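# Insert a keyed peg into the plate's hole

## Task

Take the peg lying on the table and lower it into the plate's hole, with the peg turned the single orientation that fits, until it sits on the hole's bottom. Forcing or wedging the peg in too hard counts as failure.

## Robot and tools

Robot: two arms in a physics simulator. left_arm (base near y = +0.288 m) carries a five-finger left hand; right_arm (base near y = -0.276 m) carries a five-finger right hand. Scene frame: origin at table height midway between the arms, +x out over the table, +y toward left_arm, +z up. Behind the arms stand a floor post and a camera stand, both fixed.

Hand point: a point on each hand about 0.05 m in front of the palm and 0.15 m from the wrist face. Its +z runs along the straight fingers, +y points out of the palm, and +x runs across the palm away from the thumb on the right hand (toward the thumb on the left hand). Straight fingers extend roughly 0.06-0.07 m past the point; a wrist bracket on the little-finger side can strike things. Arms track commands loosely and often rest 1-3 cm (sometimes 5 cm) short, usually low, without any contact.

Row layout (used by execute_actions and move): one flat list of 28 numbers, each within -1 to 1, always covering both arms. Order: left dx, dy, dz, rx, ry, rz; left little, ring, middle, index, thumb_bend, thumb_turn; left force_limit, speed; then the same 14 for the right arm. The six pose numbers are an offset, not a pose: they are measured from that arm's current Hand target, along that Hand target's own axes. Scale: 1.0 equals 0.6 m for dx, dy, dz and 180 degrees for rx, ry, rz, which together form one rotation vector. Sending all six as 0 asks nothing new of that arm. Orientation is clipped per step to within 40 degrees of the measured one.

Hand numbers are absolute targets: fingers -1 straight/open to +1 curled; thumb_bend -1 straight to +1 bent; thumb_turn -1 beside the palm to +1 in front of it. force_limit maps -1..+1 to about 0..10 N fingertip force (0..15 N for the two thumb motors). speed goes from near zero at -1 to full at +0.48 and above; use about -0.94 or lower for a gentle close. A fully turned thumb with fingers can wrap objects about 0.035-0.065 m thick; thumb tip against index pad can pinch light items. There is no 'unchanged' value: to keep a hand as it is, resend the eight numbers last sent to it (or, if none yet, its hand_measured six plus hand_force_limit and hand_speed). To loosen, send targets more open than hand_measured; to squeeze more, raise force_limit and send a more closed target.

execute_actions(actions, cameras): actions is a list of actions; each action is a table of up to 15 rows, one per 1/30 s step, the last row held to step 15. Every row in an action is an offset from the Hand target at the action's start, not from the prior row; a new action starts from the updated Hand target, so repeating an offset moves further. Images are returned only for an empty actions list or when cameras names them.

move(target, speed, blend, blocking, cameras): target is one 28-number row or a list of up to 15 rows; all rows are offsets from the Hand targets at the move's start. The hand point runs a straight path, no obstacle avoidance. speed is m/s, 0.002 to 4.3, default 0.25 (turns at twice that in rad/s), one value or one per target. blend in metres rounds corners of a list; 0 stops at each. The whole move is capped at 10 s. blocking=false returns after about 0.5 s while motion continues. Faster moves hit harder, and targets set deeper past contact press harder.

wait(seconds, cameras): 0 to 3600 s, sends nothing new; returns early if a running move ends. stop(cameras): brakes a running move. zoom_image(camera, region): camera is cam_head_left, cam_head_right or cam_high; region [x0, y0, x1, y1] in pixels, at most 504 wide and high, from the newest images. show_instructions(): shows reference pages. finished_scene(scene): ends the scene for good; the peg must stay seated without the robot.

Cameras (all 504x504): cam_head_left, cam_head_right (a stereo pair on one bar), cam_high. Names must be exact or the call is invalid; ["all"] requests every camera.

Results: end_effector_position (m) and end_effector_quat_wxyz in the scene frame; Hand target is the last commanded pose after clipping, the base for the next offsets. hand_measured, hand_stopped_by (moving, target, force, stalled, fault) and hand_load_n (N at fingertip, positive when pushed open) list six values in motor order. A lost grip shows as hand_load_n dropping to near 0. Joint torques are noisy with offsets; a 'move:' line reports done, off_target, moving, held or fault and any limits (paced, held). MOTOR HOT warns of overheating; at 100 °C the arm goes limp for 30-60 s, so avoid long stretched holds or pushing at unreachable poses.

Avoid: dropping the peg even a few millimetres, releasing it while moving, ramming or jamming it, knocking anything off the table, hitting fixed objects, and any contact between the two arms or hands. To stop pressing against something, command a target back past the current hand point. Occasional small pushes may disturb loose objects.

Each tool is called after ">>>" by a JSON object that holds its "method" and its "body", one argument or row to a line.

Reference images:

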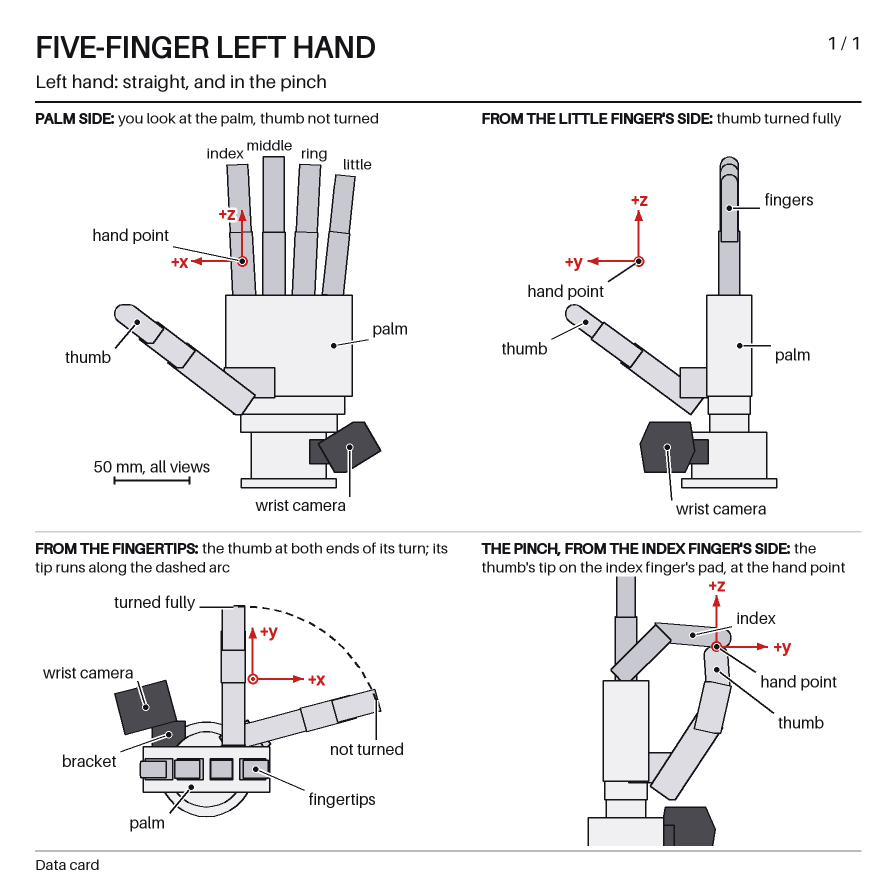

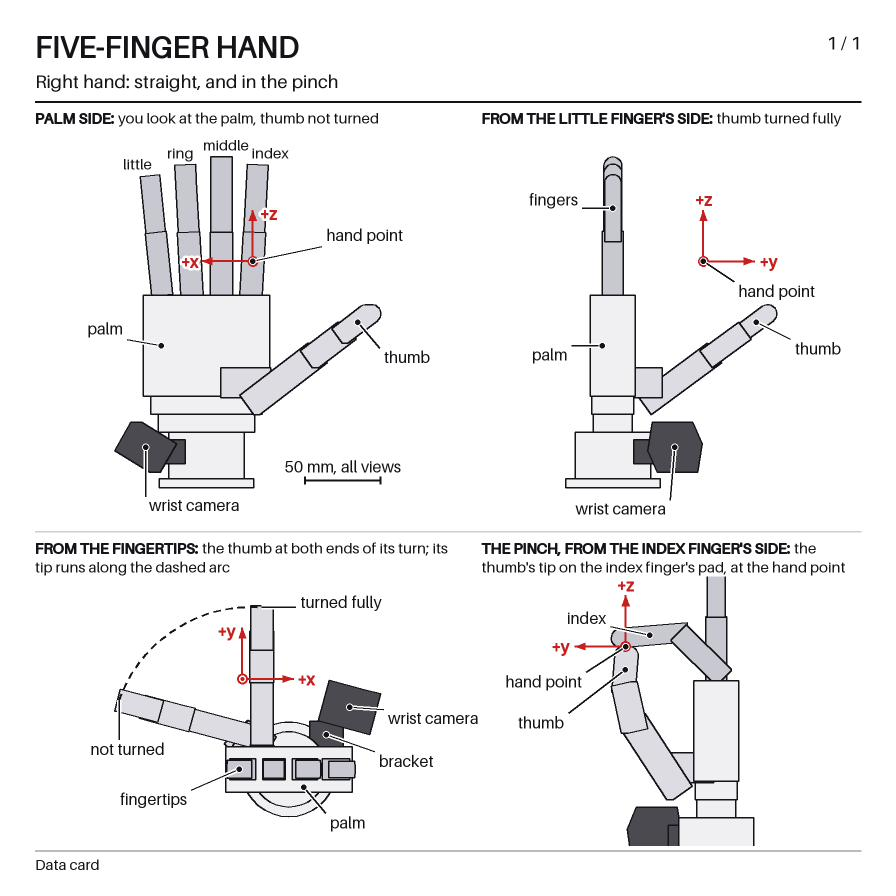

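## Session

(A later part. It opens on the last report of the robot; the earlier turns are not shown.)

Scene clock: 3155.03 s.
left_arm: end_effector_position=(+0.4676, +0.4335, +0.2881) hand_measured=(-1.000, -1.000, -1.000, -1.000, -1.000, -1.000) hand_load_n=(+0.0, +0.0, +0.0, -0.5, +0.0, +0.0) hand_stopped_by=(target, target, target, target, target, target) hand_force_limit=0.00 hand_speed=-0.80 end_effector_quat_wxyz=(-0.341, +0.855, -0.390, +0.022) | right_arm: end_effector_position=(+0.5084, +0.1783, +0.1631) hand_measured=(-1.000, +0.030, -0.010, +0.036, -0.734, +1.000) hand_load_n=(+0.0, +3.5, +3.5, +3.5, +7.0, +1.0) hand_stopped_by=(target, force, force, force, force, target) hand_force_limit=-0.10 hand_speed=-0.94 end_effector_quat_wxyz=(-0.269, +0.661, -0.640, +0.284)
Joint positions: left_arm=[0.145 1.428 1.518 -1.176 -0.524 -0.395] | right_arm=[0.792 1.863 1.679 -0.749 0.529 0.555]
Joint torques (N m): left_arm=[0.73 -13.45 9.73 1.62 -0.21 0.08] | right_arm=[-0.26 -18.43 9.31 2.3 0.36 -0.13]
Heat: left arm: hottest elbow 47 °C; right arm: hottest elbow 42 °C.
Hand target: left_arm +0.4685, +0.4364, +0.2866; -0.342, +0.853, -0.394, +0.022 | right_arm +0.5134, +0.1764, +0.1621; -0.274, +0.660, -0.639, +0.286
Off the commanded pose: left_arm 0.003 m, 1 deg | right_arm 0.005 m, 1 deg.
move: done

>>> {"method": "move", "body": {
  "target": [
    [0,0,0,0,0,0,-1,-1,-1,-1,-1,-1,0,-0.8,0,0,0,0,0,0,-1,0.3,0.3,0.3,-0.76,1,-0.1,-0.94]
  ],
  "speed": 0.02,
  "cameras": ["all"]
}}

>>> {"method": "zoom_image", "body": {
  "camera": "cam_high",
  "region": [185, 145, 285, 245]
}}

Scene clock: 3164.50 s.
left_arm: end_effector_position=(+0.4676, +0.4335, +0.2881) hand_measured=(-1.000, -1.000, -1.000, -1.000, -1.000, -1.000) hand_load_n=(+0.0, +0.0, +0.0, +0.0, +0.0, +0.0) hand_stopped_by=(target, target, target, target, target, target) hand_force_limit=0.00 hand_speed=-0.80 end_effector_quat_wxyz=(-0.341, +0.855, -0.390, +0.022) | right_arm: end_effector_position=(+0.5088, +0.1787, +0.1634) hand_measured=(-1.000, +0.032, -0.010, +0.036, -0.762, +1.000) hand_load_n=(+0.0, +2.0, +2.0, +2.5, +2.5, +0.5) hand_stopped_by=(target, force, force, force, target, target) hand_force_limit=-0.10 hand_speed=-0.94 end_effector_quat_wxyz=(-0.270, +0.661, -0.640, +0.284)
Joint positions: left_arm=[0.145 1.428 1.518 -1.176 -0.524 -0.395] | right_arm=[0.792 1.863 1.679 -0.747 0.529 0.555]
Joint torques (N m): left_arm=[0.73 -13.51 9.72 1.62 -0.21 0.07] | right_arm=[-0.09 -18.43 9.28 2.3 0.36 -0.11]
Heat: left arm: hottest elbow 47 °C; right arm: hottest elbow 41 °C.
Hand target: left_arm +0.4685, +0.4364, +0.2866; -0.342, +0.853, -0.394, +0.022 | right_arm +0.5135, +0.1765, +0.1621; -0.274, +0.660, -0.639, +0.286
Off the commanded pose: left_arm 0.003 m, 1 deg | right_arm 0.005 m, 0 deg.
move: done

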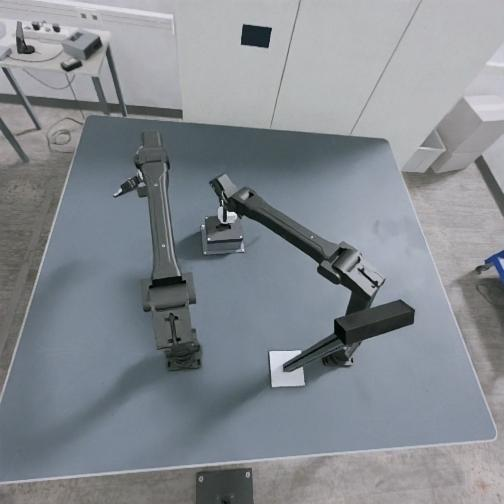

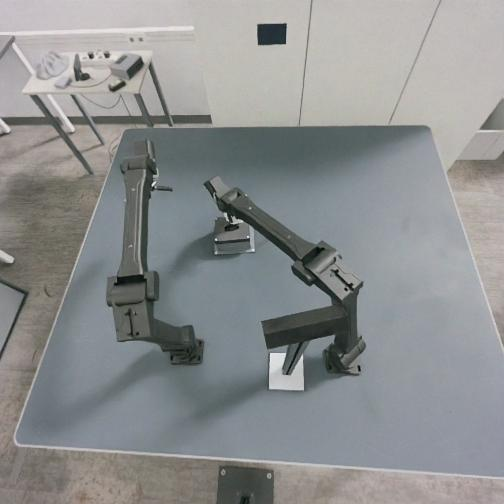

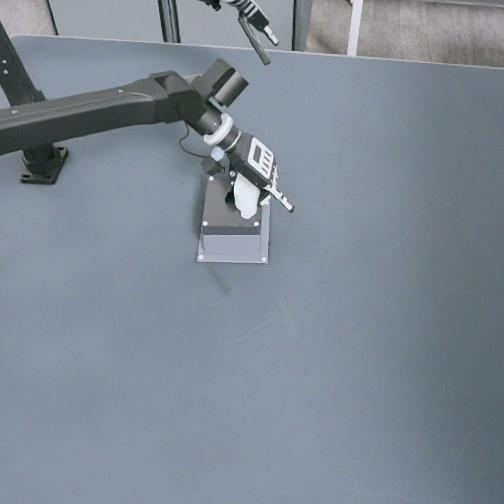

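Scaled by 5.040.

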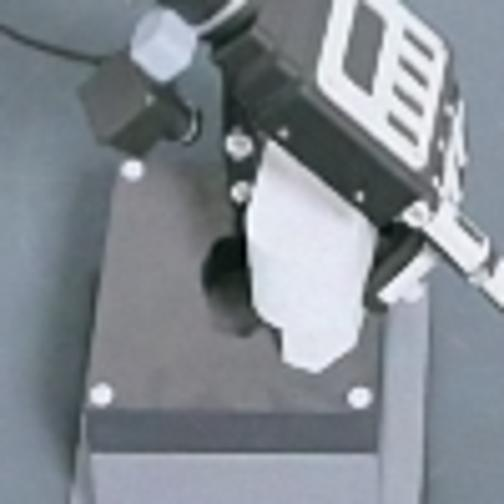

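>>> {"method": "move", "body": {
  "target": [
    [0,0,0,0,0,0,-1,-1,-1,-1,-1,-1,0,-0.8,0,0,0,0,0,0,-1,0.3,0.3,0.3,-0.85,1,-0.1,-0.94],
    [0,0,0,0,0,0,-1,-1,-1,-1,-1,-1,0,-0.8,0,0,0,0,0,0,-1,-0.05,-0.07,-0.05,-1,1,-0.1,-0.9]
  ],
  "speed": 0.02,
  "cameras": ["cam_high"]
}}

>>> {"method": "zoom_image", "body": {
  "camera": "cam_high",
  "region": [185, 145, 285, 245]
}}

Scene clock: 3178.53 s.
left_arm: end_effector_position=(+0.4676, +0.4335, +0.2881) hand_measured=(-1.000, -1.000, -1.000, -1.000, -1.000, -1.000) hand_load_n=(+0.0, -0.5, +0.0, +0.0, -0.5, +0.0) hand_stopped_by=(target, target, target, target, target, target) hand_force_limit=0.00 hand_speed=-0.80 end_effector_quat_wxyz=(-0.341, +0.855, -0.390, +0.022) | right_arm: end_effector_position=(+0.5095, +0.1789, +0.1637) hand_measured=(-1.000, -0.050, -0.070, -0.050, -1.000, +1.000) hand_load_n=(+0.0, +0.0, +0.0, +0.0, +0.0, +0.0) hand_stopped_by=(target, target, target, target, target, target) hand_force_limit=-0.10 hand_speed=-0.90 end_effector_quat_wxyz=(-0.272, +0.660, -0.640, +0.284)
Joint positions: left_arm=[0.145 1.428 1.518 -1.176 -0.524 -0.395] | right_arm=[0.792 1.863 1.679 -0.744 0.529 0.555]
Joint torques (N m): left_arm=[0.73 -13.45 9.72 1.63 -0.21 0.08] | right_arm=[-0.09 -18.37 9.28 2.19 0.36 -0.11]
Heat: left arm: hottest elbow 47 °C; right arm: hottest elbow 41 °C.
Hand target: left_arm +0.4685, +0.4364, +0.2866; -0.342, +0.853, -0.394, +0.022 | right_arm +0.5136, +0.1764, +0.1621; -0.274, +0.660, -0.639, +0.286
Off the commanded pose: left_arm 0.003 m, 1 deg | right_arm 0.005 m, 0 deg.
move: done

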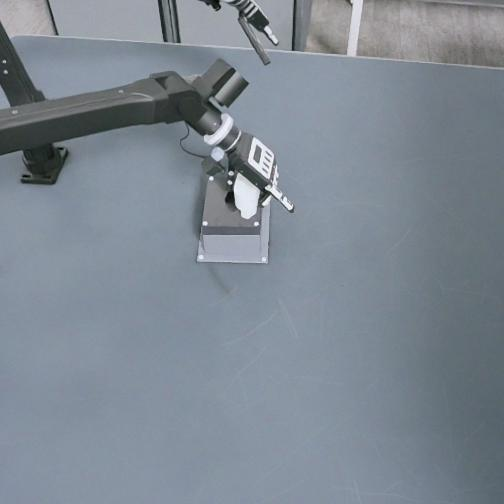

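Scaled by 5.040.

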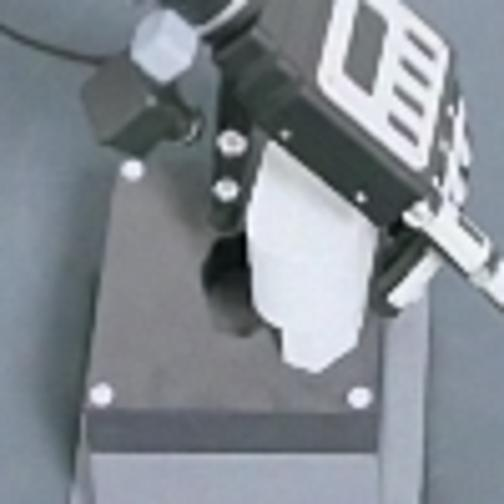

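>>> {"method": "move", "body": {
  "target": [
    [0,0,0,0,0,0,-1,-1,-1,-1,-1,-1,0,-0.8,0,0,0,0,0,0,-1,-0.5,-0.5,-0.5,-1,1,-0.1,-0.6],
    [0,0,0,0,0,0,-1,-1,-1,-1,-1,-1,0,-0.8,0.0055,-0.1454,-0.1376,0,0,0,-1,-0.5,-0.5,-0.5,-1,1,-0.1,-0.6]
  ],
  "speed": 0.07,
  "cameras": ["all"]
}}

>>> {"method": "zoom_image", "body": {
  "camera": "cam_high",
  "region": [185, 145, 285, 245]
}}

Scene clock: 3203.13 s.
left_arm: end_effector_position=(+0.4676, +0.4335, +0.2881) hand_measured=(-1.000, -1.000, -1.000, -1.000, -1.000, -1.000) hand_load_n=(+0.0, -0.5, -0.5, +0.0, -0.5, +0.0) hand_stopped_by=(target, target, target, target, target, target) hand_force_limit=0.00 hand_speed=-0.80 end_effector_quat_wxyz=(-0.341, +0.855, -0.390, +0.022) | right_arm: end_effector_position=(+0.5030, +0.1727, +0.2395) hand_measured=(-1.000, -0.500, -0.500, -0.500, -1.000, +1.000) hand_load_n=(+0.0, +0.0, +0.0, +0.0, +0.0, +0.0) hand_stopped_by=(target, target, target, target, target, target) hand_force_limit=-0.10 hand_speed=-0.60 end_effector_quat_wxyz=(-0.243, +0.672, -0.640, +0.283)
Joint positions: left_arm=[0.145 1.428 1.518 -1.176 -0.524 -0.395] | right_arm=[0.792 1.863 1.899 -1.027 0.529 0.555]
Joint torques (N m): left_arm=[0.73 -13.51 9.72 1.63 -0.21 0.08] | right_arm=[-0.15 -20.07 15.47 0.94 0.39 -0.11]
Heat: left arm: hottest elbow 47 °C; right arm: hottest elbow 41 °C.
Hand target: left_arm +0.4685, +0.4364, +0.2866; -0.342, +0.853, -0.394, +0.022 | right_arm +0.5135, +0.1764, +0.2822; -0.274, +0.660, -0.639, +0.286
Off the commanded pose: left_arm 0.003 m, 1 deg | right_arm 0.044 m, 4 deg.
move: off_target (right_arm)

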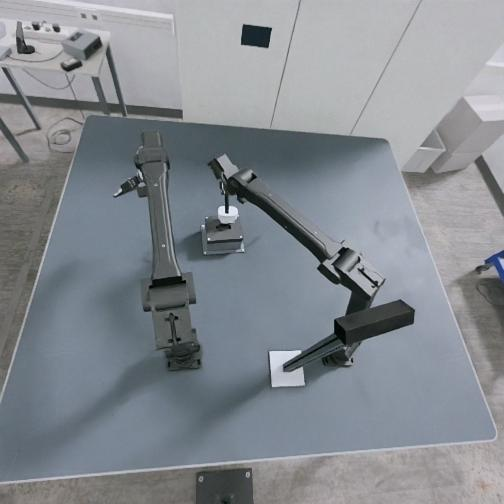

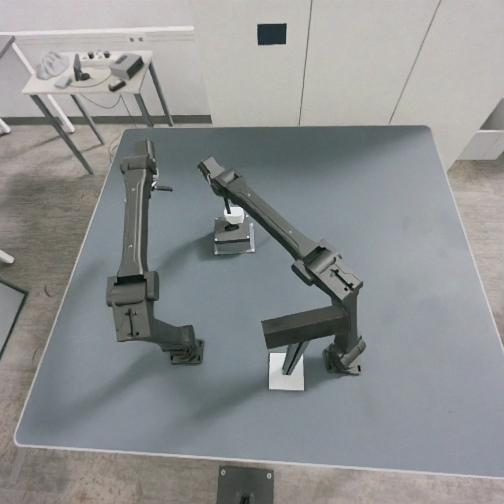

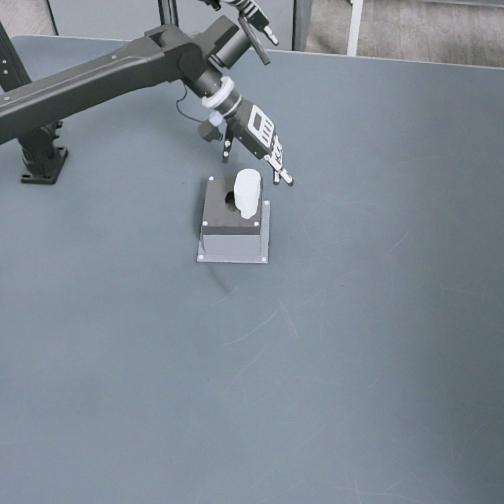

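Scaled by 5.040.

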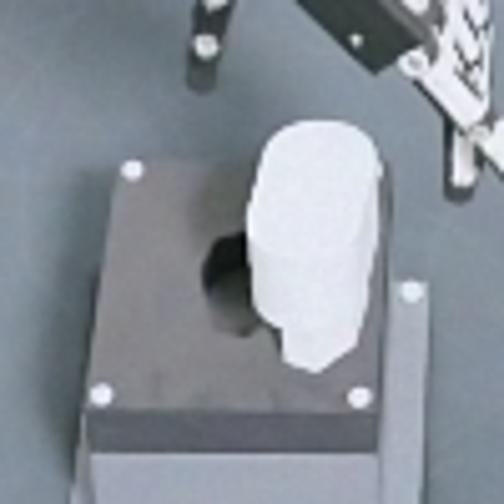

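>>> {"method": "zoom_image", "body": {
  "camera": "cam_high",
  "region": [220, 165, 270, 225]
}}

>>> {"method": "zoom_image", "body": {
  "camera": "cam_head_left",
  "region": [200, 195, 255, 250]
}}

>>> {"method": "zoom_image", "body": {
  "camera": "cam_head_right",
  "region": [205, 195, 260, 250]
}}

Scaled by 8.400.

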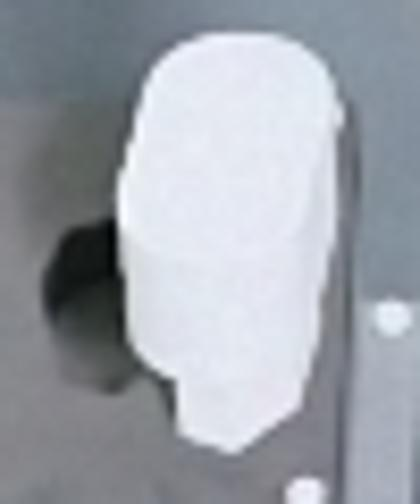

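Scaled by 9.164.

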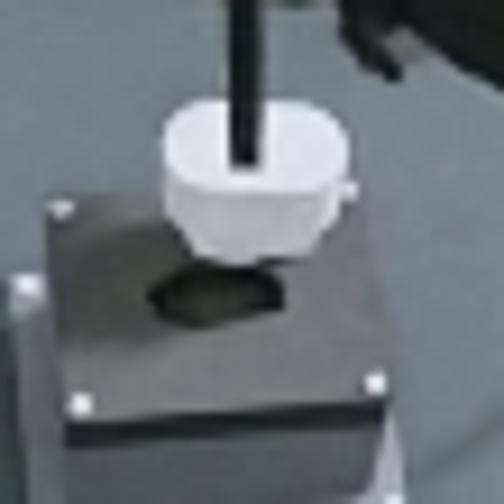

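Scaled by 9.164.

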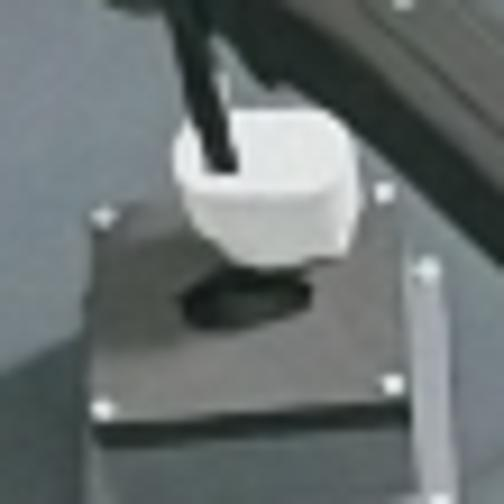

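>>> {"method": "zoom_image", "body": {
  "camera": "cam_high",
  "region": [222, 192, 262, 222]
}}

>>> {"method": "zoom_image", "body": {
  "camera": "cam_high",
  "region": [230, 165, 265, 200]
}}

>>> {"method": "zoom_image", "body": {
  "camera": "cam_head_left",
  "region": [210, 200, 245, 235]
}}

Scaled by 12.600.

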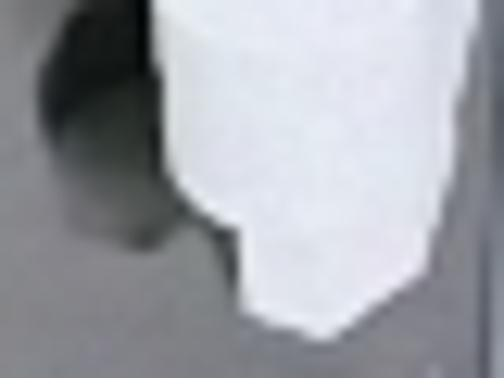

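Scaled by 14.400.

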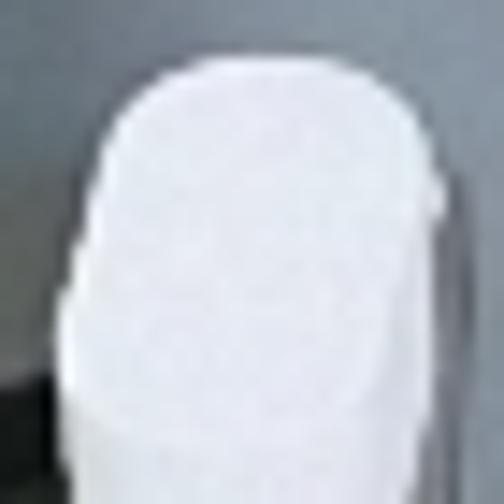

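Scaled by 14.400.

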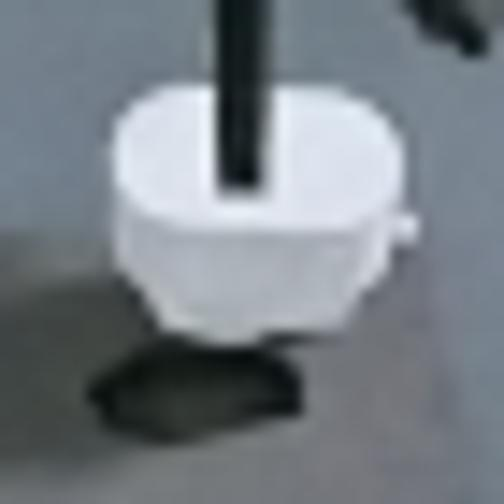

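>>> {"method": "move", "body": {
  "target": [
    [0,0,0,0,0,0,-1,-1,-1,-1,-1,-1,0,-0.8,-0.0093,0.1327,0.1267,0.0002,-0.0040,-0.0038,-1,-0.5,-0.5,-0.5,-1,1,-0.1,-0.6]
  ],
  "speed": 0.06,
  "cameras": ["all"]
}}

>>> {"method": "zoom_image", "body": {
  "camera": "cam_high",
  "region": [185, 145, 285, 245]
}}

Scene clock: 3379.73 s.
left_arm: end_effector_position=(+0.4676, +0.4335, +0.2881) hand_measured=(-1.000, -1.000, -1.000, -1.000, -1.000, -1.000) hand_load_n=(+0.0, +0.0, +0.0, +0.0, +0.0, +0.0) hand_stopped_by=(target, target, target, target, target, target) hand_force_limit=0.00 hand_speed=-0.80 end_effector_quat_wxyz=(-0.341, +0.855, -0.390, +0.022) | right_arm: end_effector_position=(+0.5095, +0.1809, +0.1708) hand_measured=(-1.000, -0.500, -0.500, -0.500, -1.000, +1.000) hand_load_n=(+0.0, +0.0, +0.0, +0.0, +0.0, +0.0) hand_stopped_by=(target, target, target, target, target, target) hand_force_limit=-0.10 hand_speed=-0.60 end_effector_quat_wxyz=(-0.272, +0.665, -0.636, +0.282)
Joint positions: left_arm=[0.145 1.428 1.518 -1.176 -0.524 -0.395] | right_arm=[0.792 1.863 1.699 -0.761 0.52 0.543]
Joint torques (N m): left_arm=[0.73 -13.51 9.73 1.63 -0.21 0.07] | right_arm=[-0.09 -18.67 9.52 2.3 0.3 -0.14]
Heat: left arm: hottest elbow 47 °C; right arm: hottest elbow 46 °C.
Hand target: left_arm +0.4685, +0.4364, +0.2866; -0.342, +0.853, -0.394, +0.022 | right_arm +0.5139, +0.1789, +0.1719; -0.276, +0.665, -0.633, +0.284
Off the commanded pose: left_arm 0.003 m, 1 deg | right_arm 0.005 m, 1 deg.
move: done

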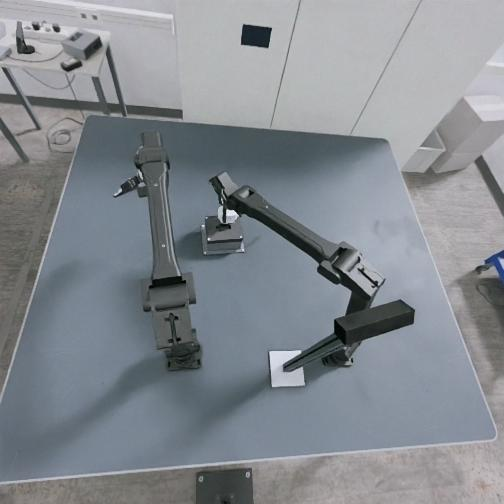

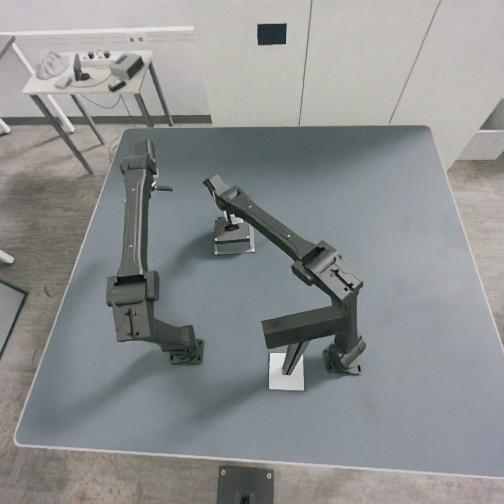

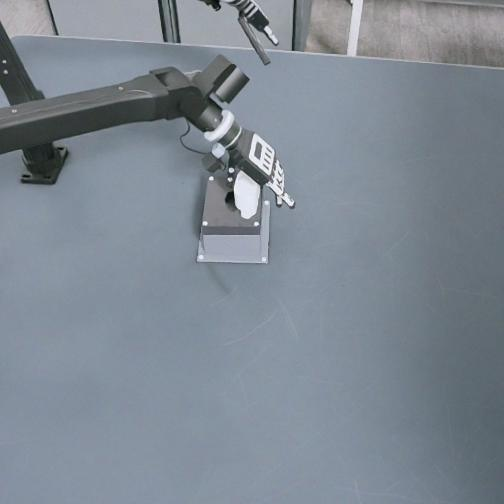

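Scaled by 5.040.

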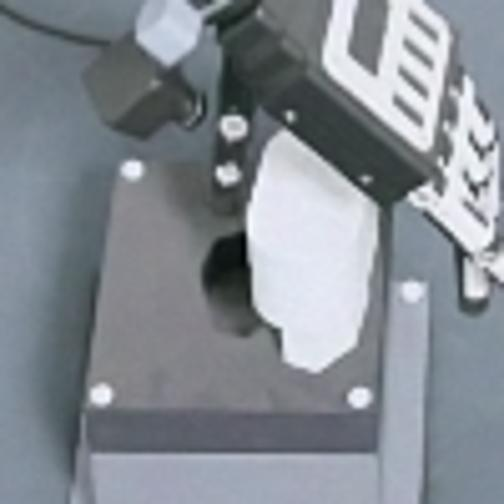

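>>> {"method": "move", "body": {
  "target": [
    [0,0,0,0,0,0,-1,-1,-1,-1,-1,-1,0,-0.8,0.0028,0.0147,0.0137,0,0,0,-1,-0.5,-0.5,-0.5,-1,1,-0.1,-0.6],
    [0,0,0,0,0,0,-1,-1,-1,-1,-1,-1,0,-0.8,0.0044,-0.0216,-0.0206,0,0,0,-1,-0.5,-0.5,-0.5,-1,1,-0.1,-0.6]
  ],
  "speed": 0.04
}}

Scene clock: 3396.23 s.
left_arm: end_effector_position=(+0.4676, +0.4335, +0.2881) hand_measured=(-1.000, -1.000, -1.000, -1.000, -1.000, -1.000) hand_load_n=(+0.0, +0.0, +0.0, +0.0, +0.0, +0.0) hand_stopped_by=(target, target, target, target, target, target) hand_force_limit=0.00 hand_speed=-0.80 end_effector_quat_wxyz=(-0.341, +0.855, -0.390, +0.022) | right_arm: end_effector_position=(+0.5007, +0.1716, +0.1540) hand_measured=(-1.000, -0.500, -0.500, -0.500, -1.000, +1.000) hand_load_n=(+0.0, +0.0, +0.0, +0.0, +0.0, +0.0) hand_stopped_by=(target, target, target, target, target, target) hand_force_limit=-0.10 hand_speed=-0.60 end_effector_quat_wxyz=(-0.251, +0.675, -0.635, +0.281)
Joint positions: left_arm=[0.145 1.428 1.518 -1.176 -0.524 -0.395] | right_arm=[0.791 1.863 1.669 -0.776 0.519 0.54]
Joint torques (N m): left_arm=[0.73 -13.51 9.73 1.63 -0.21 0.08] | right_arm=[-0.09 -19.72 14.22 1.01 0.32 -0.15]
Heat: left arm: hottest elbow 47 °C; right arm: hottest elbow 45 °C.
Hand target: left_arm +0.4685, +0.4364, +0.2866; -0.342, +0.853, -0.394, +0.022 | right_arm +0.5139, +0.1769, +0.1899; -0.276, +0.665, -0.633, +0.284
Off the commanded pose: left_arm 0.003 m, 1 deg | right_arm 0.039 m, 3 deg.
move: off_target (right_arm)

>>> {"method": "move", "body": {
  "target": [
    [0,0,0,0,0,0,-1,-1,-1,-1,-1,-1,0,-0.8,-0.0105,-0.0242,-0.0062,0.014,0,0,-1,-0.5,-0.5,-0.5,-1,1,-0.1,-0.6]
  ],
  "speed": 0.04,
  "cameras": ["all"]
}}

>>> {"method": "zoom_image", "body": {
  "camera": "cam_high",
  "region": [185, 145, 285, 245]
}}

Scene clock: 3407.93 s.
left_arm: end_effector_position=(+0.4676, +0.4335, +0.2881) hand_measured=(-1.000, -1.000, -1.000, -1.000, -1.000, -1.000) hand_load_n=(+0.0, -0.5, +0.0, +0.0, +0.0, +0.5) hand_stopped_by=(target, target, target, target, target, target) hand_force_limit=0.00 hand_speed=-0.80 end_effector_quat_wxyz=(-0.341, +0.855, -0.390, +0.022) | right_arm: end_effector_position=(+0.5045, +0.1691, +0.1583) hand_measured=(-1.000, -0.500, -0.500, -0.500, -1.000, +1.000) hand_load_n=(+0.0, +0.0, +0.0, +0.0, +0.0, +0.0) hand_stopped_by=(target, target, target, target, target, target) hand_force_limit=-0.10 hand_speed=-0.60 end_effector_quat_wxyz=(-0.251, +0.673, -0.631, +0.292)
Joint positions: left_arm=[0.145 1.428 1.518 -1.176 -0.524 -0.395] | right_arm=[0.791 1.863 1.677 -0.776 0.54 0.527]
Joint torques (N m): left_arm=[0.73 -13.51 9.72 1.63 -0.21 0.08] | right_arm=[0.62 -19.96 15.05 2.11 0.57 -0.13]
Heat: left arm: hottest elbow 47 °C; right arm: hottest elbow 45 °C.
Hand target: left_arm +0.4685, +0.4364, +0.2866; -0.342, +0.853, -0.394, +0.022 | right_arm +0.5209, +0.1838, +0.2028; -0.291, +0.659, -0.626, +0.297
Off the commanded pose: left_arm 0.003 m, 1 deg | right_arm 0.050 m, 5 deg.
move: off_target (right_arm)

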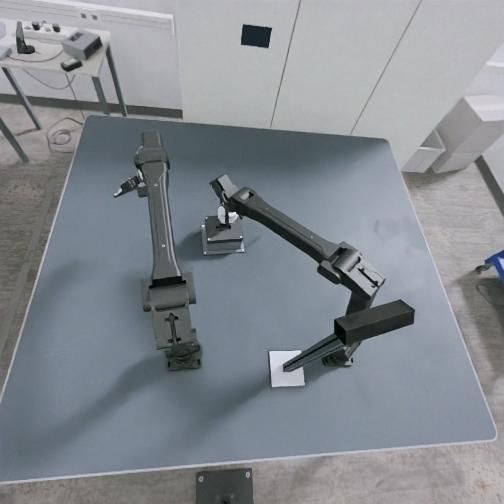

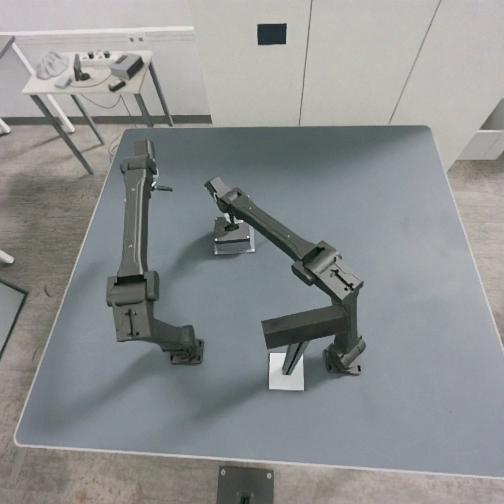

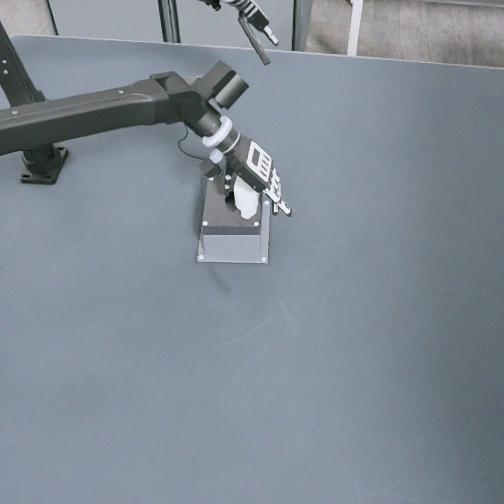

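Scaled by 5.040.

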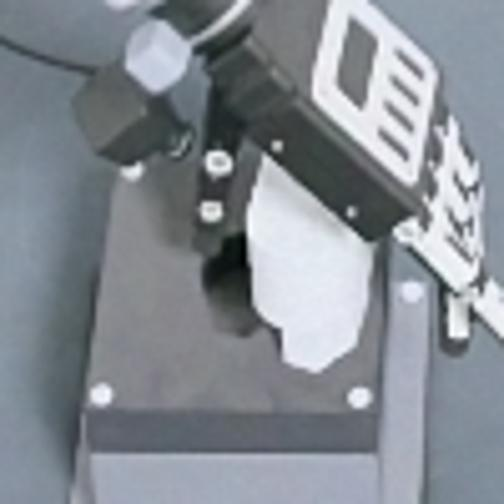

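>>> {"method": "move", "body": {
  "target": [
    [0,0,0,0,0,0,-1,-1,-1,-1,-1,-1,0,-0.8,-0.016,-0.0152,-0.0035,0,0,0,-1,-0.5,-0.5,-0.5,-1,1,-0.1,-0.6]
  ],
  "speed": 0.04
}}

Scene clock: 3424.07 s.
left_arm: end_effector_position=(+0.4676, +0.4335, +0.2881) hand_measured=(-1.000, -1.000, -1.000, -1.000, -1.000, -1.000) hand_load_n=(+0.0, +0.0, +0.0, +0.0, +0.0, +0.0) hand_stopped_by=(target, target, target, target, target, target) hand_force_limit=0.00 hand_speed=-0.80 end_effector_quat_wxyz=(-0.341, +0.855, -0.390, +0.022) | right_arm: end_effector_position=(+0.5162, +0.1792, +0.1863) hand_measured=(-1.000, -0.500, -0.500, -0.500, -1.000, +1.000) hand_load_n=(+0.0, +0.0, +0.0, +0.0, +0.5, +0.0) hand_stopped_by=(target, target, target, target, target, target) hand_force_limit=-0.10 hand_speed=-0.60 end_effector_quat_wxyz=(-0.271, +0.664, -0.631, +0.295)
Joint positions: left_arm=[0.145 1.428 1.518 -1.176 -0.524 -0.395] | right_arm=[0.791 1.866 1.74 -0.79 0.543 0.526]
Joint torques (N m): left_arm=[0.67 -13.51 9.72 1.63 -0.21 0.07] | right_arm=[1.14 -18.43 15.27 1.17 0.56 -0.09]
Heat: left arm: hottest elbow 47 °C; right arm: hottest elbow 48 °C.
Hand target: left_arm +0.4685, +0.4364, +0.2866; -0.342, +0.853, -0.394, +0.022 | right_arm +0.5249, +0.1938, +0.2110; -0.291, +0.659, -0.627, +0.297
Off the commanded pose: left_arm 0.003 m, 1 deg | right_arm 0.030 m, 2 deg.
move: off_target (right_arm)

>>> {"method": "move", "body": {
  "target": [
    [0,0,0,0,0,0,-1,-1,-1,-1,-1,-1,0,-0.8,0.026,0.0717,0.033,-0.014,0,0,-1,-0.5,-0.5,-0.5,-1,1,-0.1,-0.6]
  ],
  "speed": 0.04
}}

Scene clock: 3472.17 s.
left_arm: end_effector_position=(+0.4676, +0.4335, +0.2881) hand_measured=(-1.000, -1.000, -1.000, -1.000, -1.000, -1.000) hand_load_n=(+0.0, +0.0, +0.0, +0.0, +0.0, +0.0) hand_stopped_by=(target, target, target, target, target, target) hand_force_limit=0.00 hand_speed=-0.80 end_effector_quat_wxyz=(-0.341, +0.855, -0.390, +0.022) | right_arm: end_effector_position=(+0.5078, +0.1776, +0.1589) hand_measured=(-1.000, -0.500, -0.500, -0.500, -1.000, +1.000) hand_load_n=(+0.0, +0.0, +0.0, +0.0, +0.0, +0.0) hand_stopped_by=(target, target, target, target, target, target) hand_force_limit=-0.10 hand_speed=-0.60 end_effector_quat_wxyz=(-0.266, +0.672, -0.630, +0.284)
Joint positions: left_arm=[0.145 1.428 1.518 -1.176 -0.524 -0.395] | right_arm=[0.791 1.866 1.675 -0.742 0.52 0.526]
Joint torques (N m): left_arm=[0.73 -13.51 9.72 1.62 -0.21 0.08] | right_arm=[-0.15 -19.19 9.46 2.24 0.3 0.01]
Heat: left arm: hottest elbow 47 °C; right arm: hottest elbow 50 °C.
Hand target: left_arm +0.4685, +0.4364, +0.2866; -0.342, +0.853, -0.394, +0.022 | right_arm +0.5124, +0.1764, +0.1659; -0.276, +0.665, -0.633, +0.284
Off the commanded pose: left_arm 0.003 m, 1 deg | right_arm 0.009 m, 1 deg.
move: done

>>> {"method": "move", "body": {
  "target": [
    [0,0,0,0,0,0,-1,-1,-1,-1,-1,-1,0,-0.8,-0.0023,-0.0675,-0.0498,0,0,0,-1,-0.5,-0.5,-0.5,-1,1,-0.1,-0.6],
    [0,0,0,0,0,0,-1,-1,-1,-1,-1,-1,0,-0.8,-0.0014,-0.0067,-0.0063,0,0,0,-1,-0.5,-0.5,-0.5,-1,1,-0.1,-0.6]
  ],
  "speed": 0.04
}}

Scene clock: 3492.93 s.
left_arm: end_effector_position=(+0.4676, +0.4335, +0.2881) hand_measured=(-1.000, -1.000, -1.000, -1.000, -1.000, -1.000) hand_load_n=(+0.0, +0.0, +0.0, +0.0, +0.0, +0.0) hand_stopped_by=(target, target, target, target, target, target) hand_force_limit=0.00 hand_speed=-0.80 end_effector_quat_wxyz=(-0.341, +0.855, -0.390, +0.022) | right_arm: end_effector_position=(+0.5091, +0.1774, +0.1640) hand_measured=(-1.000, -0.500, -0.500, -0.500, -1.000, +1.000) hand_load_n=(+0.0, +0.0, +0.0, +0.0, +0.0, +0.0) hand_stopped_by=(target, target, target, target, target, target) hand_force_limit=-0.10 hand_speed=-0.60 end_effector_quat_wxyz=(-0.266, +0.672, -0.631, +0.283)
Joint positions: left_arm=[0.145 1.428 1.518 -1.176 -0.524 -0.395] | right_arm=[0.789 1.866 1.689 -0.757 0.518 0.526]
Joint torques (N m): left_arm=[0.67 -13.51 9.7 1.62 -0.21 0.08] | right_arm=[0.09 -19.37 9.46 2.28 0.38 0.01]
Heat: left arm: hottest elbow 47 °C; right arm: hottest elbow 46 °C.
Hand target: left_arm +0.4685, +0.4364, +0.2866; -0.342, +0.853, -0.394, +0.022 | right_arm +0.5124, +0.1774, +0.1715; -0.276, +0.665, -0.633, +0.284
Off the commanded pose: left_arm 0.003 m, 1 deg | right_arm 0.008 m, 1 deg.
move: done

>>> {"method": "move", "body": {
  "target": [
    [0,0,0,0,0,0,-1,-1,-1,-1,-1,-1,0,-0.8,0,0,0,0,0,0,-1,-0.15,-0.15,-0.15,-1,1,-0.7,-0.85],
    [0,0,0,0,0,0,-1,-1,-1,-1,-1,-1,0,-0.8,0,0,0,0,0,0,-1,-0.02,-0.05,-0.02,-1,1,-0.7,-0.94]
  ],
  "speed": 0.02,
  "cameras": ["cam_high"]
}}

>>> {"method": "zoom_image", "body": {
  "camera": "cam_high",
  "region": [185, 145, 285, 245]
}}

Scene clock: 3508.87 s.
left_arm: end_effector_position=(+0.4676, +0.4335, +0.2881) hand_measured=(-1.000, -1.000, -1.000, -1.000, -1.000, -1.000) hand_load_n=(+0.0, +0.0, +0.0, +0.0, -0.5, -0.5) hand_stopped_by=(target, target, target, target, target, target) hand_force_limit=0.00 hand_speed=-0.80 end_effector_quat_wxyz=(-0.341, +0.855, -0.390, +0.022) | right_arm: end_effector_position=(+0.5091, +0.1774, +0.1640) hand_measured=(-1.000, -0.020, -0.050, -0.020, -1.000, +1.000) hand_load_n=(+0.0, +0.0, +0.0, +0.0, +0.0, +0.0) hand_stopped_by=(target, target, target, target, target, target) hand_force_limit=-0.70 hand_speed=-0.94 end_effector_quat_wxyz=(-0.266, +0.672, -0.631, +0.283)
Joint positions: left_arm=[0.145 1.428 1.518 -1.176 -0.524 -0.395] | right_arm=[0.789 1.866 1.689 -0.757 0.518 0.526]
Joint torques (N m): left_arm=[0.73 -13.51 9.72 1.63 -0.21 0.08] | right_arm=[0.15 -19.37 9.46 2.19 0.38 0.01]
Heat: left arm: hottest elbow 47 °C; right arm: hottest elbow 45 °C.
Hand target: left_arm +0.4685, +0.4364, +0.2866; -0.342, +0.853, -0.394, +0.022 | right_arm +0.5124, +0.1774, +0.1715; -0.276, +0.665, -0.633, +0.284
Off the commanded pose: left_arm 0.003 m, 1 deg | right_arm 0.008 m, 1 deg.
move: done

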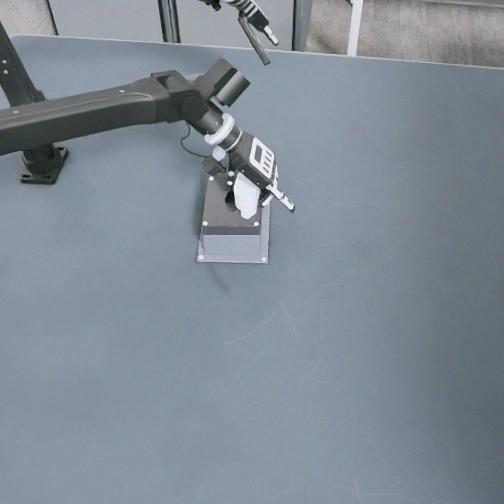

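Scaled by 5.040.

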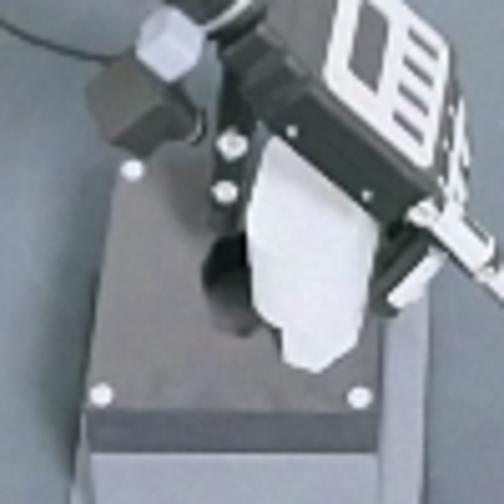

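>>> {"method": "move", "body": {
  "target": [
    [0,0,0,0,0,0,-1,-1,-1,-1,-1,-1,0,-0.8,0,0,0,0,0,0,-1,-0.02,-0.05,-0.02,-0.2,1,-0.75,-0.94]
  ],
  "speed": 0.02
}}

>>> {"method": "move", "body": {
  "target": [
    [0,0,0,0,0,0,-1,-1,-1,-1,-1,-1,0,-0.8,0,0,0,0,0,0,-1,0.2,0.2,0.2,-0.2,1,-0.7,-0.94]
  ],
  "speed": 0.02,
  "cameras": ["cam_high"]
}}

>>> {"method": "zoom_image", "body": {
  "camera": "cam_high",
  "region": [185, 145, 285, 245]
}}

Scene clock: 3525.60 s.
left_arm: end_effector_position=(+0.4676, +0.4335, +0.2881) hand_measured=(-1.000, -1.000, -1.000, -1.000, -1.000, -1.000) hand_load_n=(+0.0, +0.0, +0.0, -0.5, +0.0, +0.0) hand_stopped_by=(target, target, target, target, target, target) hand_force_limit=0.00 hand_speed=-0.80 end_effector_quat_wxyz=(-0.341, +0.855, -0.390, +0.022) | right_arm: end_effector_position=(+0.5091, +0.1774, +0.1640) hand_measured=(-1.000, -0.020, -0.050, -0.020, -0.716, +1.000) hand_load_n=(+0.0, +0.0, +1.0, +0.5, +1.5, +0.0) hand_stopped_by=(target, target, target, target, force, target) hand_force_limit=-0.75 hand_speed=-0.94 end_effector_quat_wxyz=(-0.266, +0.672, -0.631, +0.283)
Joint positions: left_arm=[0.145 1.428 1.518 -1.176 -0.524 -0.395] | right_arm=[0.789 1.866 1.689 -0.757 0.518 0.526]
Joint torques (N m): left_arm=[0.73 -13.45 9.72 1.63 -0.21 0.08] | right_arm=[0.15 -19.37 9.46 2.22 0.37 0.01]
Heat: left arm: hottest elbow 47 °C; right arm: hottest elbow 45 °C.
Hand target: left_arm +0.4685, +0.4364, +0.2866; -0.342, +0.853, -0.394, +0.022 | right_arm +0.5124, +0.1774, +0.1715; -0.276, +0.665, -0.633, +0.284
Off the commanded pose: left_arm 0.003 m, 1 deg | right_arm 0.008 m, 1 deg.
move: done

Scene clock: 3526.10 s.
left_arm: end_effector_position=(+0.4676, +0.4335, +0.2881) hand_measured=(-1.000, -1.000, -1.000, -1.000, -1.000, -1.000) hand_load_n=(+0.0, +0.0, -0.5, +0.0, +0.0, +0.0) hand_stopped_by=(target, target, target, target, target, target) hand_force_limit=0.00 hand_speed=-0.80 end_effector_quat_wxyz=(-0.341, +0.855, -0.390, +0.022) | right_arm: end_effector_position=(+0.5091, +0.1774, +0.1640) hand_measured=(-1.000, +0.012, -0.040, -0.010, -0.718, +1.000) hand_load_n=(+0.0, +2.0, +1.0, +1.5, +4.0, +0.5) hand_stopped_by=(target, force, force, force, force, target) hand_force_limit=-0.70 hand_speed=-0.94 end_effector_quat_wxyz=(-0.266, +0.672, -0.631, +0.283)
Joint positions: left_arm=[0.145 1.428 1.518 -1.176 -0.524 -0.395] | right_arm=[0.789 1.866 1.689 -0.757 0.518 0.526]
Joint torques (N m): left_arm=[0.67 -13.51 9.73 1.62 -0.21 0.08] | right_arm=[0.15 -19.31 9.46 2.22 0.37 0.01]
Heat: left arm: hottest elbow 47 °C; right arm: hottest elbow 45 °C.
Hand target: left_arm +0.4685, +0.4364, +0.2866; -0.342, +0.853, -0.394, +0.022 | right_arm +0.5124, +0.1774, +0.1715; -0.276, +0.665, -0.633, +0.284
Off the commanded pose: left_arm 0.003 m, 1 deg | right_arm 0.008 m, 1 deg.
move: done

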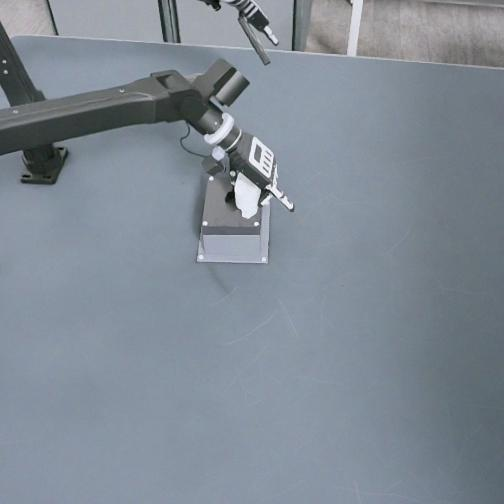

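Scaled by 5.040.

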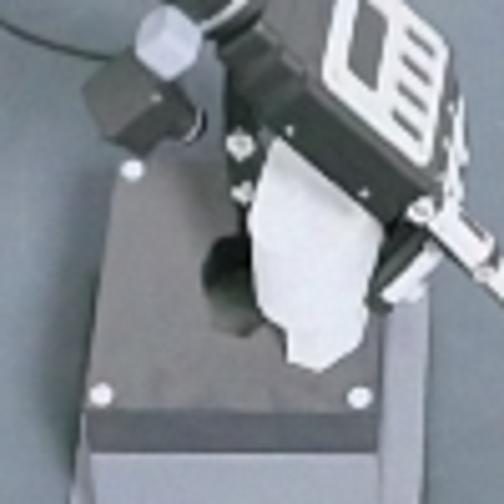

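>>> {"method": "move", "body": {
  "target": [
    [0,0,0,0,0,0,-1,-1,-1,-1,-1,-1,0,-0.8,0,0,0,0,0,0,-1,0.25,0.25,0.25,-0.2,1,-0.3,-0.94]
  ],
  "speed": 0.02
}}

>>> {"method": "move", "body": {
  "target": [
    [0,0,0,0,0,0,-1,-1,-1,-1,-1,-1,0,-0.8,0,0,0,0,0,0,-1,0.3,0.3,0.3,-0.2,1,0.1,-0.94]
  ],
  "speed": 0.02,
  "cameras": ["cam_high"]
}}

>>> {"method": "zoom_image", "body": {
  "camera": "cam_high",
  "region": [222, 192, 262, 222]
}}

Scene clock: 3539.73 s.
left_arm: end_effector_position=(+0.4676, +0.4335, +0.2881) hand_measured=(-1.000, -1.000, -1.000, -1.000, -1.000, -1.000) hand_load_n=(+0.0, +0.0, +0.5, +0.0, +0.0, +0.0) hand_stopped_by=(target, target, target, target, target, target) hand_force_limit=0.00 hand_speed=-0.80 end_effector_quat_wxyz=(-0.341, +0.855, -0.390, +0.022) | right_arm: end_effector_position=(+0.5091, +0.1775, +0.1641) hand_measured=(-1.000, +0.028, -0.020, +0.010, -0.718, +1.000) hand_load_n=(+0.0, +3.0, +4.5, +4.5, +7.0, +1.0) hand_stopped_by=(target, force, force, force, force, target) hand_force_limit=-0.30 hand_speed=-0.94 end_effector_quat_wxyz=(-0.266, +0.672, -0.631, +0.283)
Joint positions: left_arm=[0.145 1.428 1.518 -1.176 -0.524 -0.395] | right_arm=[0.789 1.866 1.689 -0.756 0.518 0.526]
Joint torques (N m): left_arm=[0.73 -13.51 9.73 1.62 -0.21 0.08] | right_arm=[0.09 -19.31 9.44 2.21 0.38 0.01]
Heat: left arm: hottest elbow 47 °C; right arm: hottest elbow 44 °C.
Hand target: left_arm +0.4685, +0.4364, +0.2866; -0.342, +0.853, -0.394, +0.022 | right_arm +0.5125, +0.1774, +0.1715; -0.276, +0.665, -0.633, +0.284
Off the commanded pose: left_arm 0.003 m, 1 deg | right_arm 0.008 m, 1 deg.
move: done

Scene clock: 3540.23 s.
left_arm: end_effector_position=(+0.4676, +0.4335, +0.2881) hand_measured=(-1.000, -1.000, -1.000, -1.000, -1.000, -1.000) hand_load_n=(+0.0, +0.0, +0.0, +0.0, +0.0, +0.0) hand_stopped_by=(target, target, target, target, target, target) hand_force_limit=0.00 hand_speed=-0.80 end_effector_quat_wxyz=(-0.341, +0.855, -0.390, +0.022) | right_arm: end_effector_position=(+0.5091, +0.1775, +0.1641) hand_measured=(-1.000, +0.042, -0.010, +0.020, -0.718, +1.000) hand_load_n=(+0.0, +5.5, +6.0, +5.0, +8.5, +1.0) hand_stopped_by=(target, force, force, force, force, target) hand_force_limit=0.10 hand_speed=-0.94 end_effector_quat_wxyz=(-0.266, +0.672, -0.631, +0.283)
Joint positions: left_arm=[0.145 1.428 1.518 -1.176 -0.524 -0.395] | right_arm=[0.789 1.866 1.689 -0.756 0.518 0.526]
Joint torques (N m): left_arm=[0.67 -13.45 9.72 1.63 -0.21 0.07] | right_arm=[0.21 -19.31 9.44 2.19 0.38 0.01]
Heat: left arm: hottest elbow 47 °C; right arm: hottest elbow 44 °C.
Hand target: left_arm +0.4685, +0.4364, +0.2866; -0.342, +0.853, -0.394, +0.022 | right_arm +0.5125, +0.1774, +0.1715; -0.276, +0.665, -0.633, +0.284
Off the commanded pose: left_arm 0.003 m, 1 deg | right_arm 0.008 m, 1 deg.
move: done

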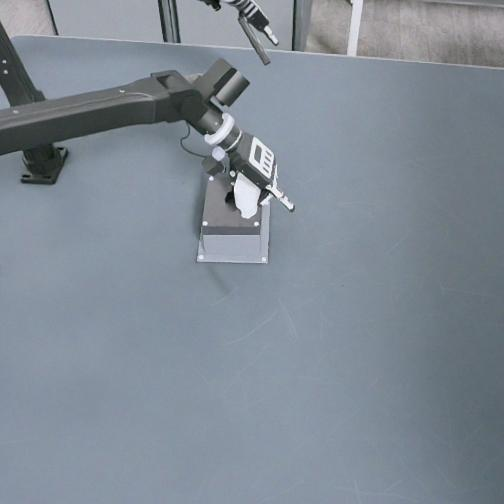

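Scaled by 12.600.

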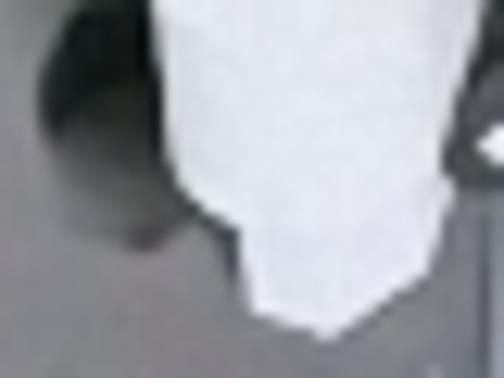

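>>> {"method": "move", "body": {
  "target": [
    [0,0,0,0,0,0,-1,-1,-1,-1,-1,-1,0,-0.8,-0.02,-0.0599,-0.0228,0.0191,-0.0112,0.0127,-1,0.3,0.3,0.3,-0.2,1,0.1,-0.94]
  ],
  "speed": 0.04,
  "cameras": ["cam_high"]
}}

>>> {"method": "zoom_image", "body": {
  "camera": "cam_high",
  "region": [222, 192, 262, 222]
}}

Scene clock: 3582.83 s.
left_arm: end_effector_position=(+0.4676, +0.4335, +0.2881) hand_measured=(-1.000, -1.000, -1.000, -1.000, -1.000, -1.000) hand_load_n=(+0.0, +0.0, +0.0, +0.0, +0.0, +0.0) hand_stopped_by=(target, target, target, target, target, target) hand_force_limit=0.00 hand_speed=-0.80 end_effector_quat_wxyz=(-0.341, +0.855, -0.390, +0.022) | right_arm: end_effector_position=(+0.5122, +0.1805, +0.1665) hand_measured=(-1.000, +0.042, -0.010, +0.020, -0.718, +1.000) hand_load_n=(+0.0, +5.5, +6.0, +5.0, +8.5, +1.0) hand_stopped_by=(target, force, force, force, force, target) hand_force_limit=0.10 hand_speed=-0.94 end_effector_quat_wxyz=(-0.274, +0.668, -0.631, +0.284)
Joint positions: left_arm=[0.145 1.428 1.518 -1.176 -0.524 -0.395] | right_arm=[0.789 1.866 1.689 -0.738 0.518 0.526]
Joint torques (N m): left_arm=[0.73 -13.45 9.72 1.62 -0.21 0.08] | right_arm=[0.15 -20.37 13.57 2.41 0.37 0.01]
Heat: left arm: hottest elbow 47 °C; right arm: hottest elbow 43 °C.
Hand target: left_arm +0.4685, +0.4364, +0.2866; -0.342, +0.853, -0.394, +0.022 | right_arm +0.5266, +0.1909, +0.2066; -0.313, +0.649, -0.632, +0.285
Off the commanded pose: left_arm 0.003 m, 1 deg | right_arm 0.044 m, 5 deg.
move: off_target (right_arm)

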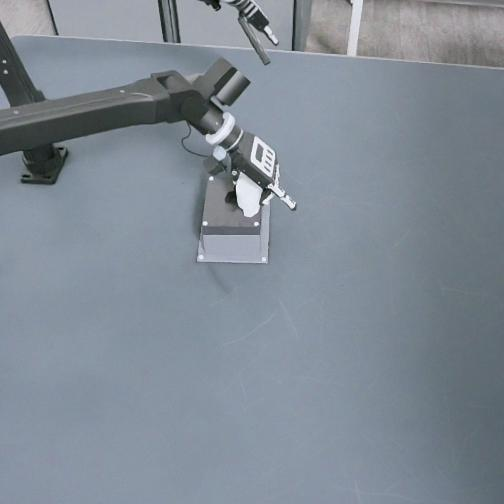

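Scaled by 12.600.

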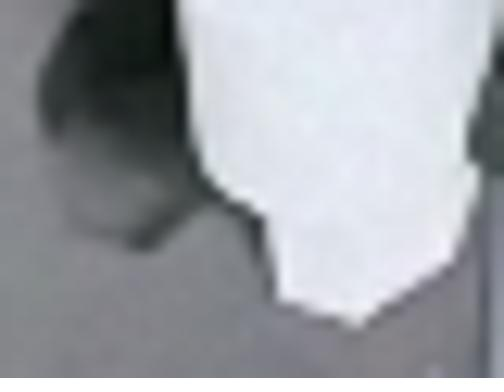

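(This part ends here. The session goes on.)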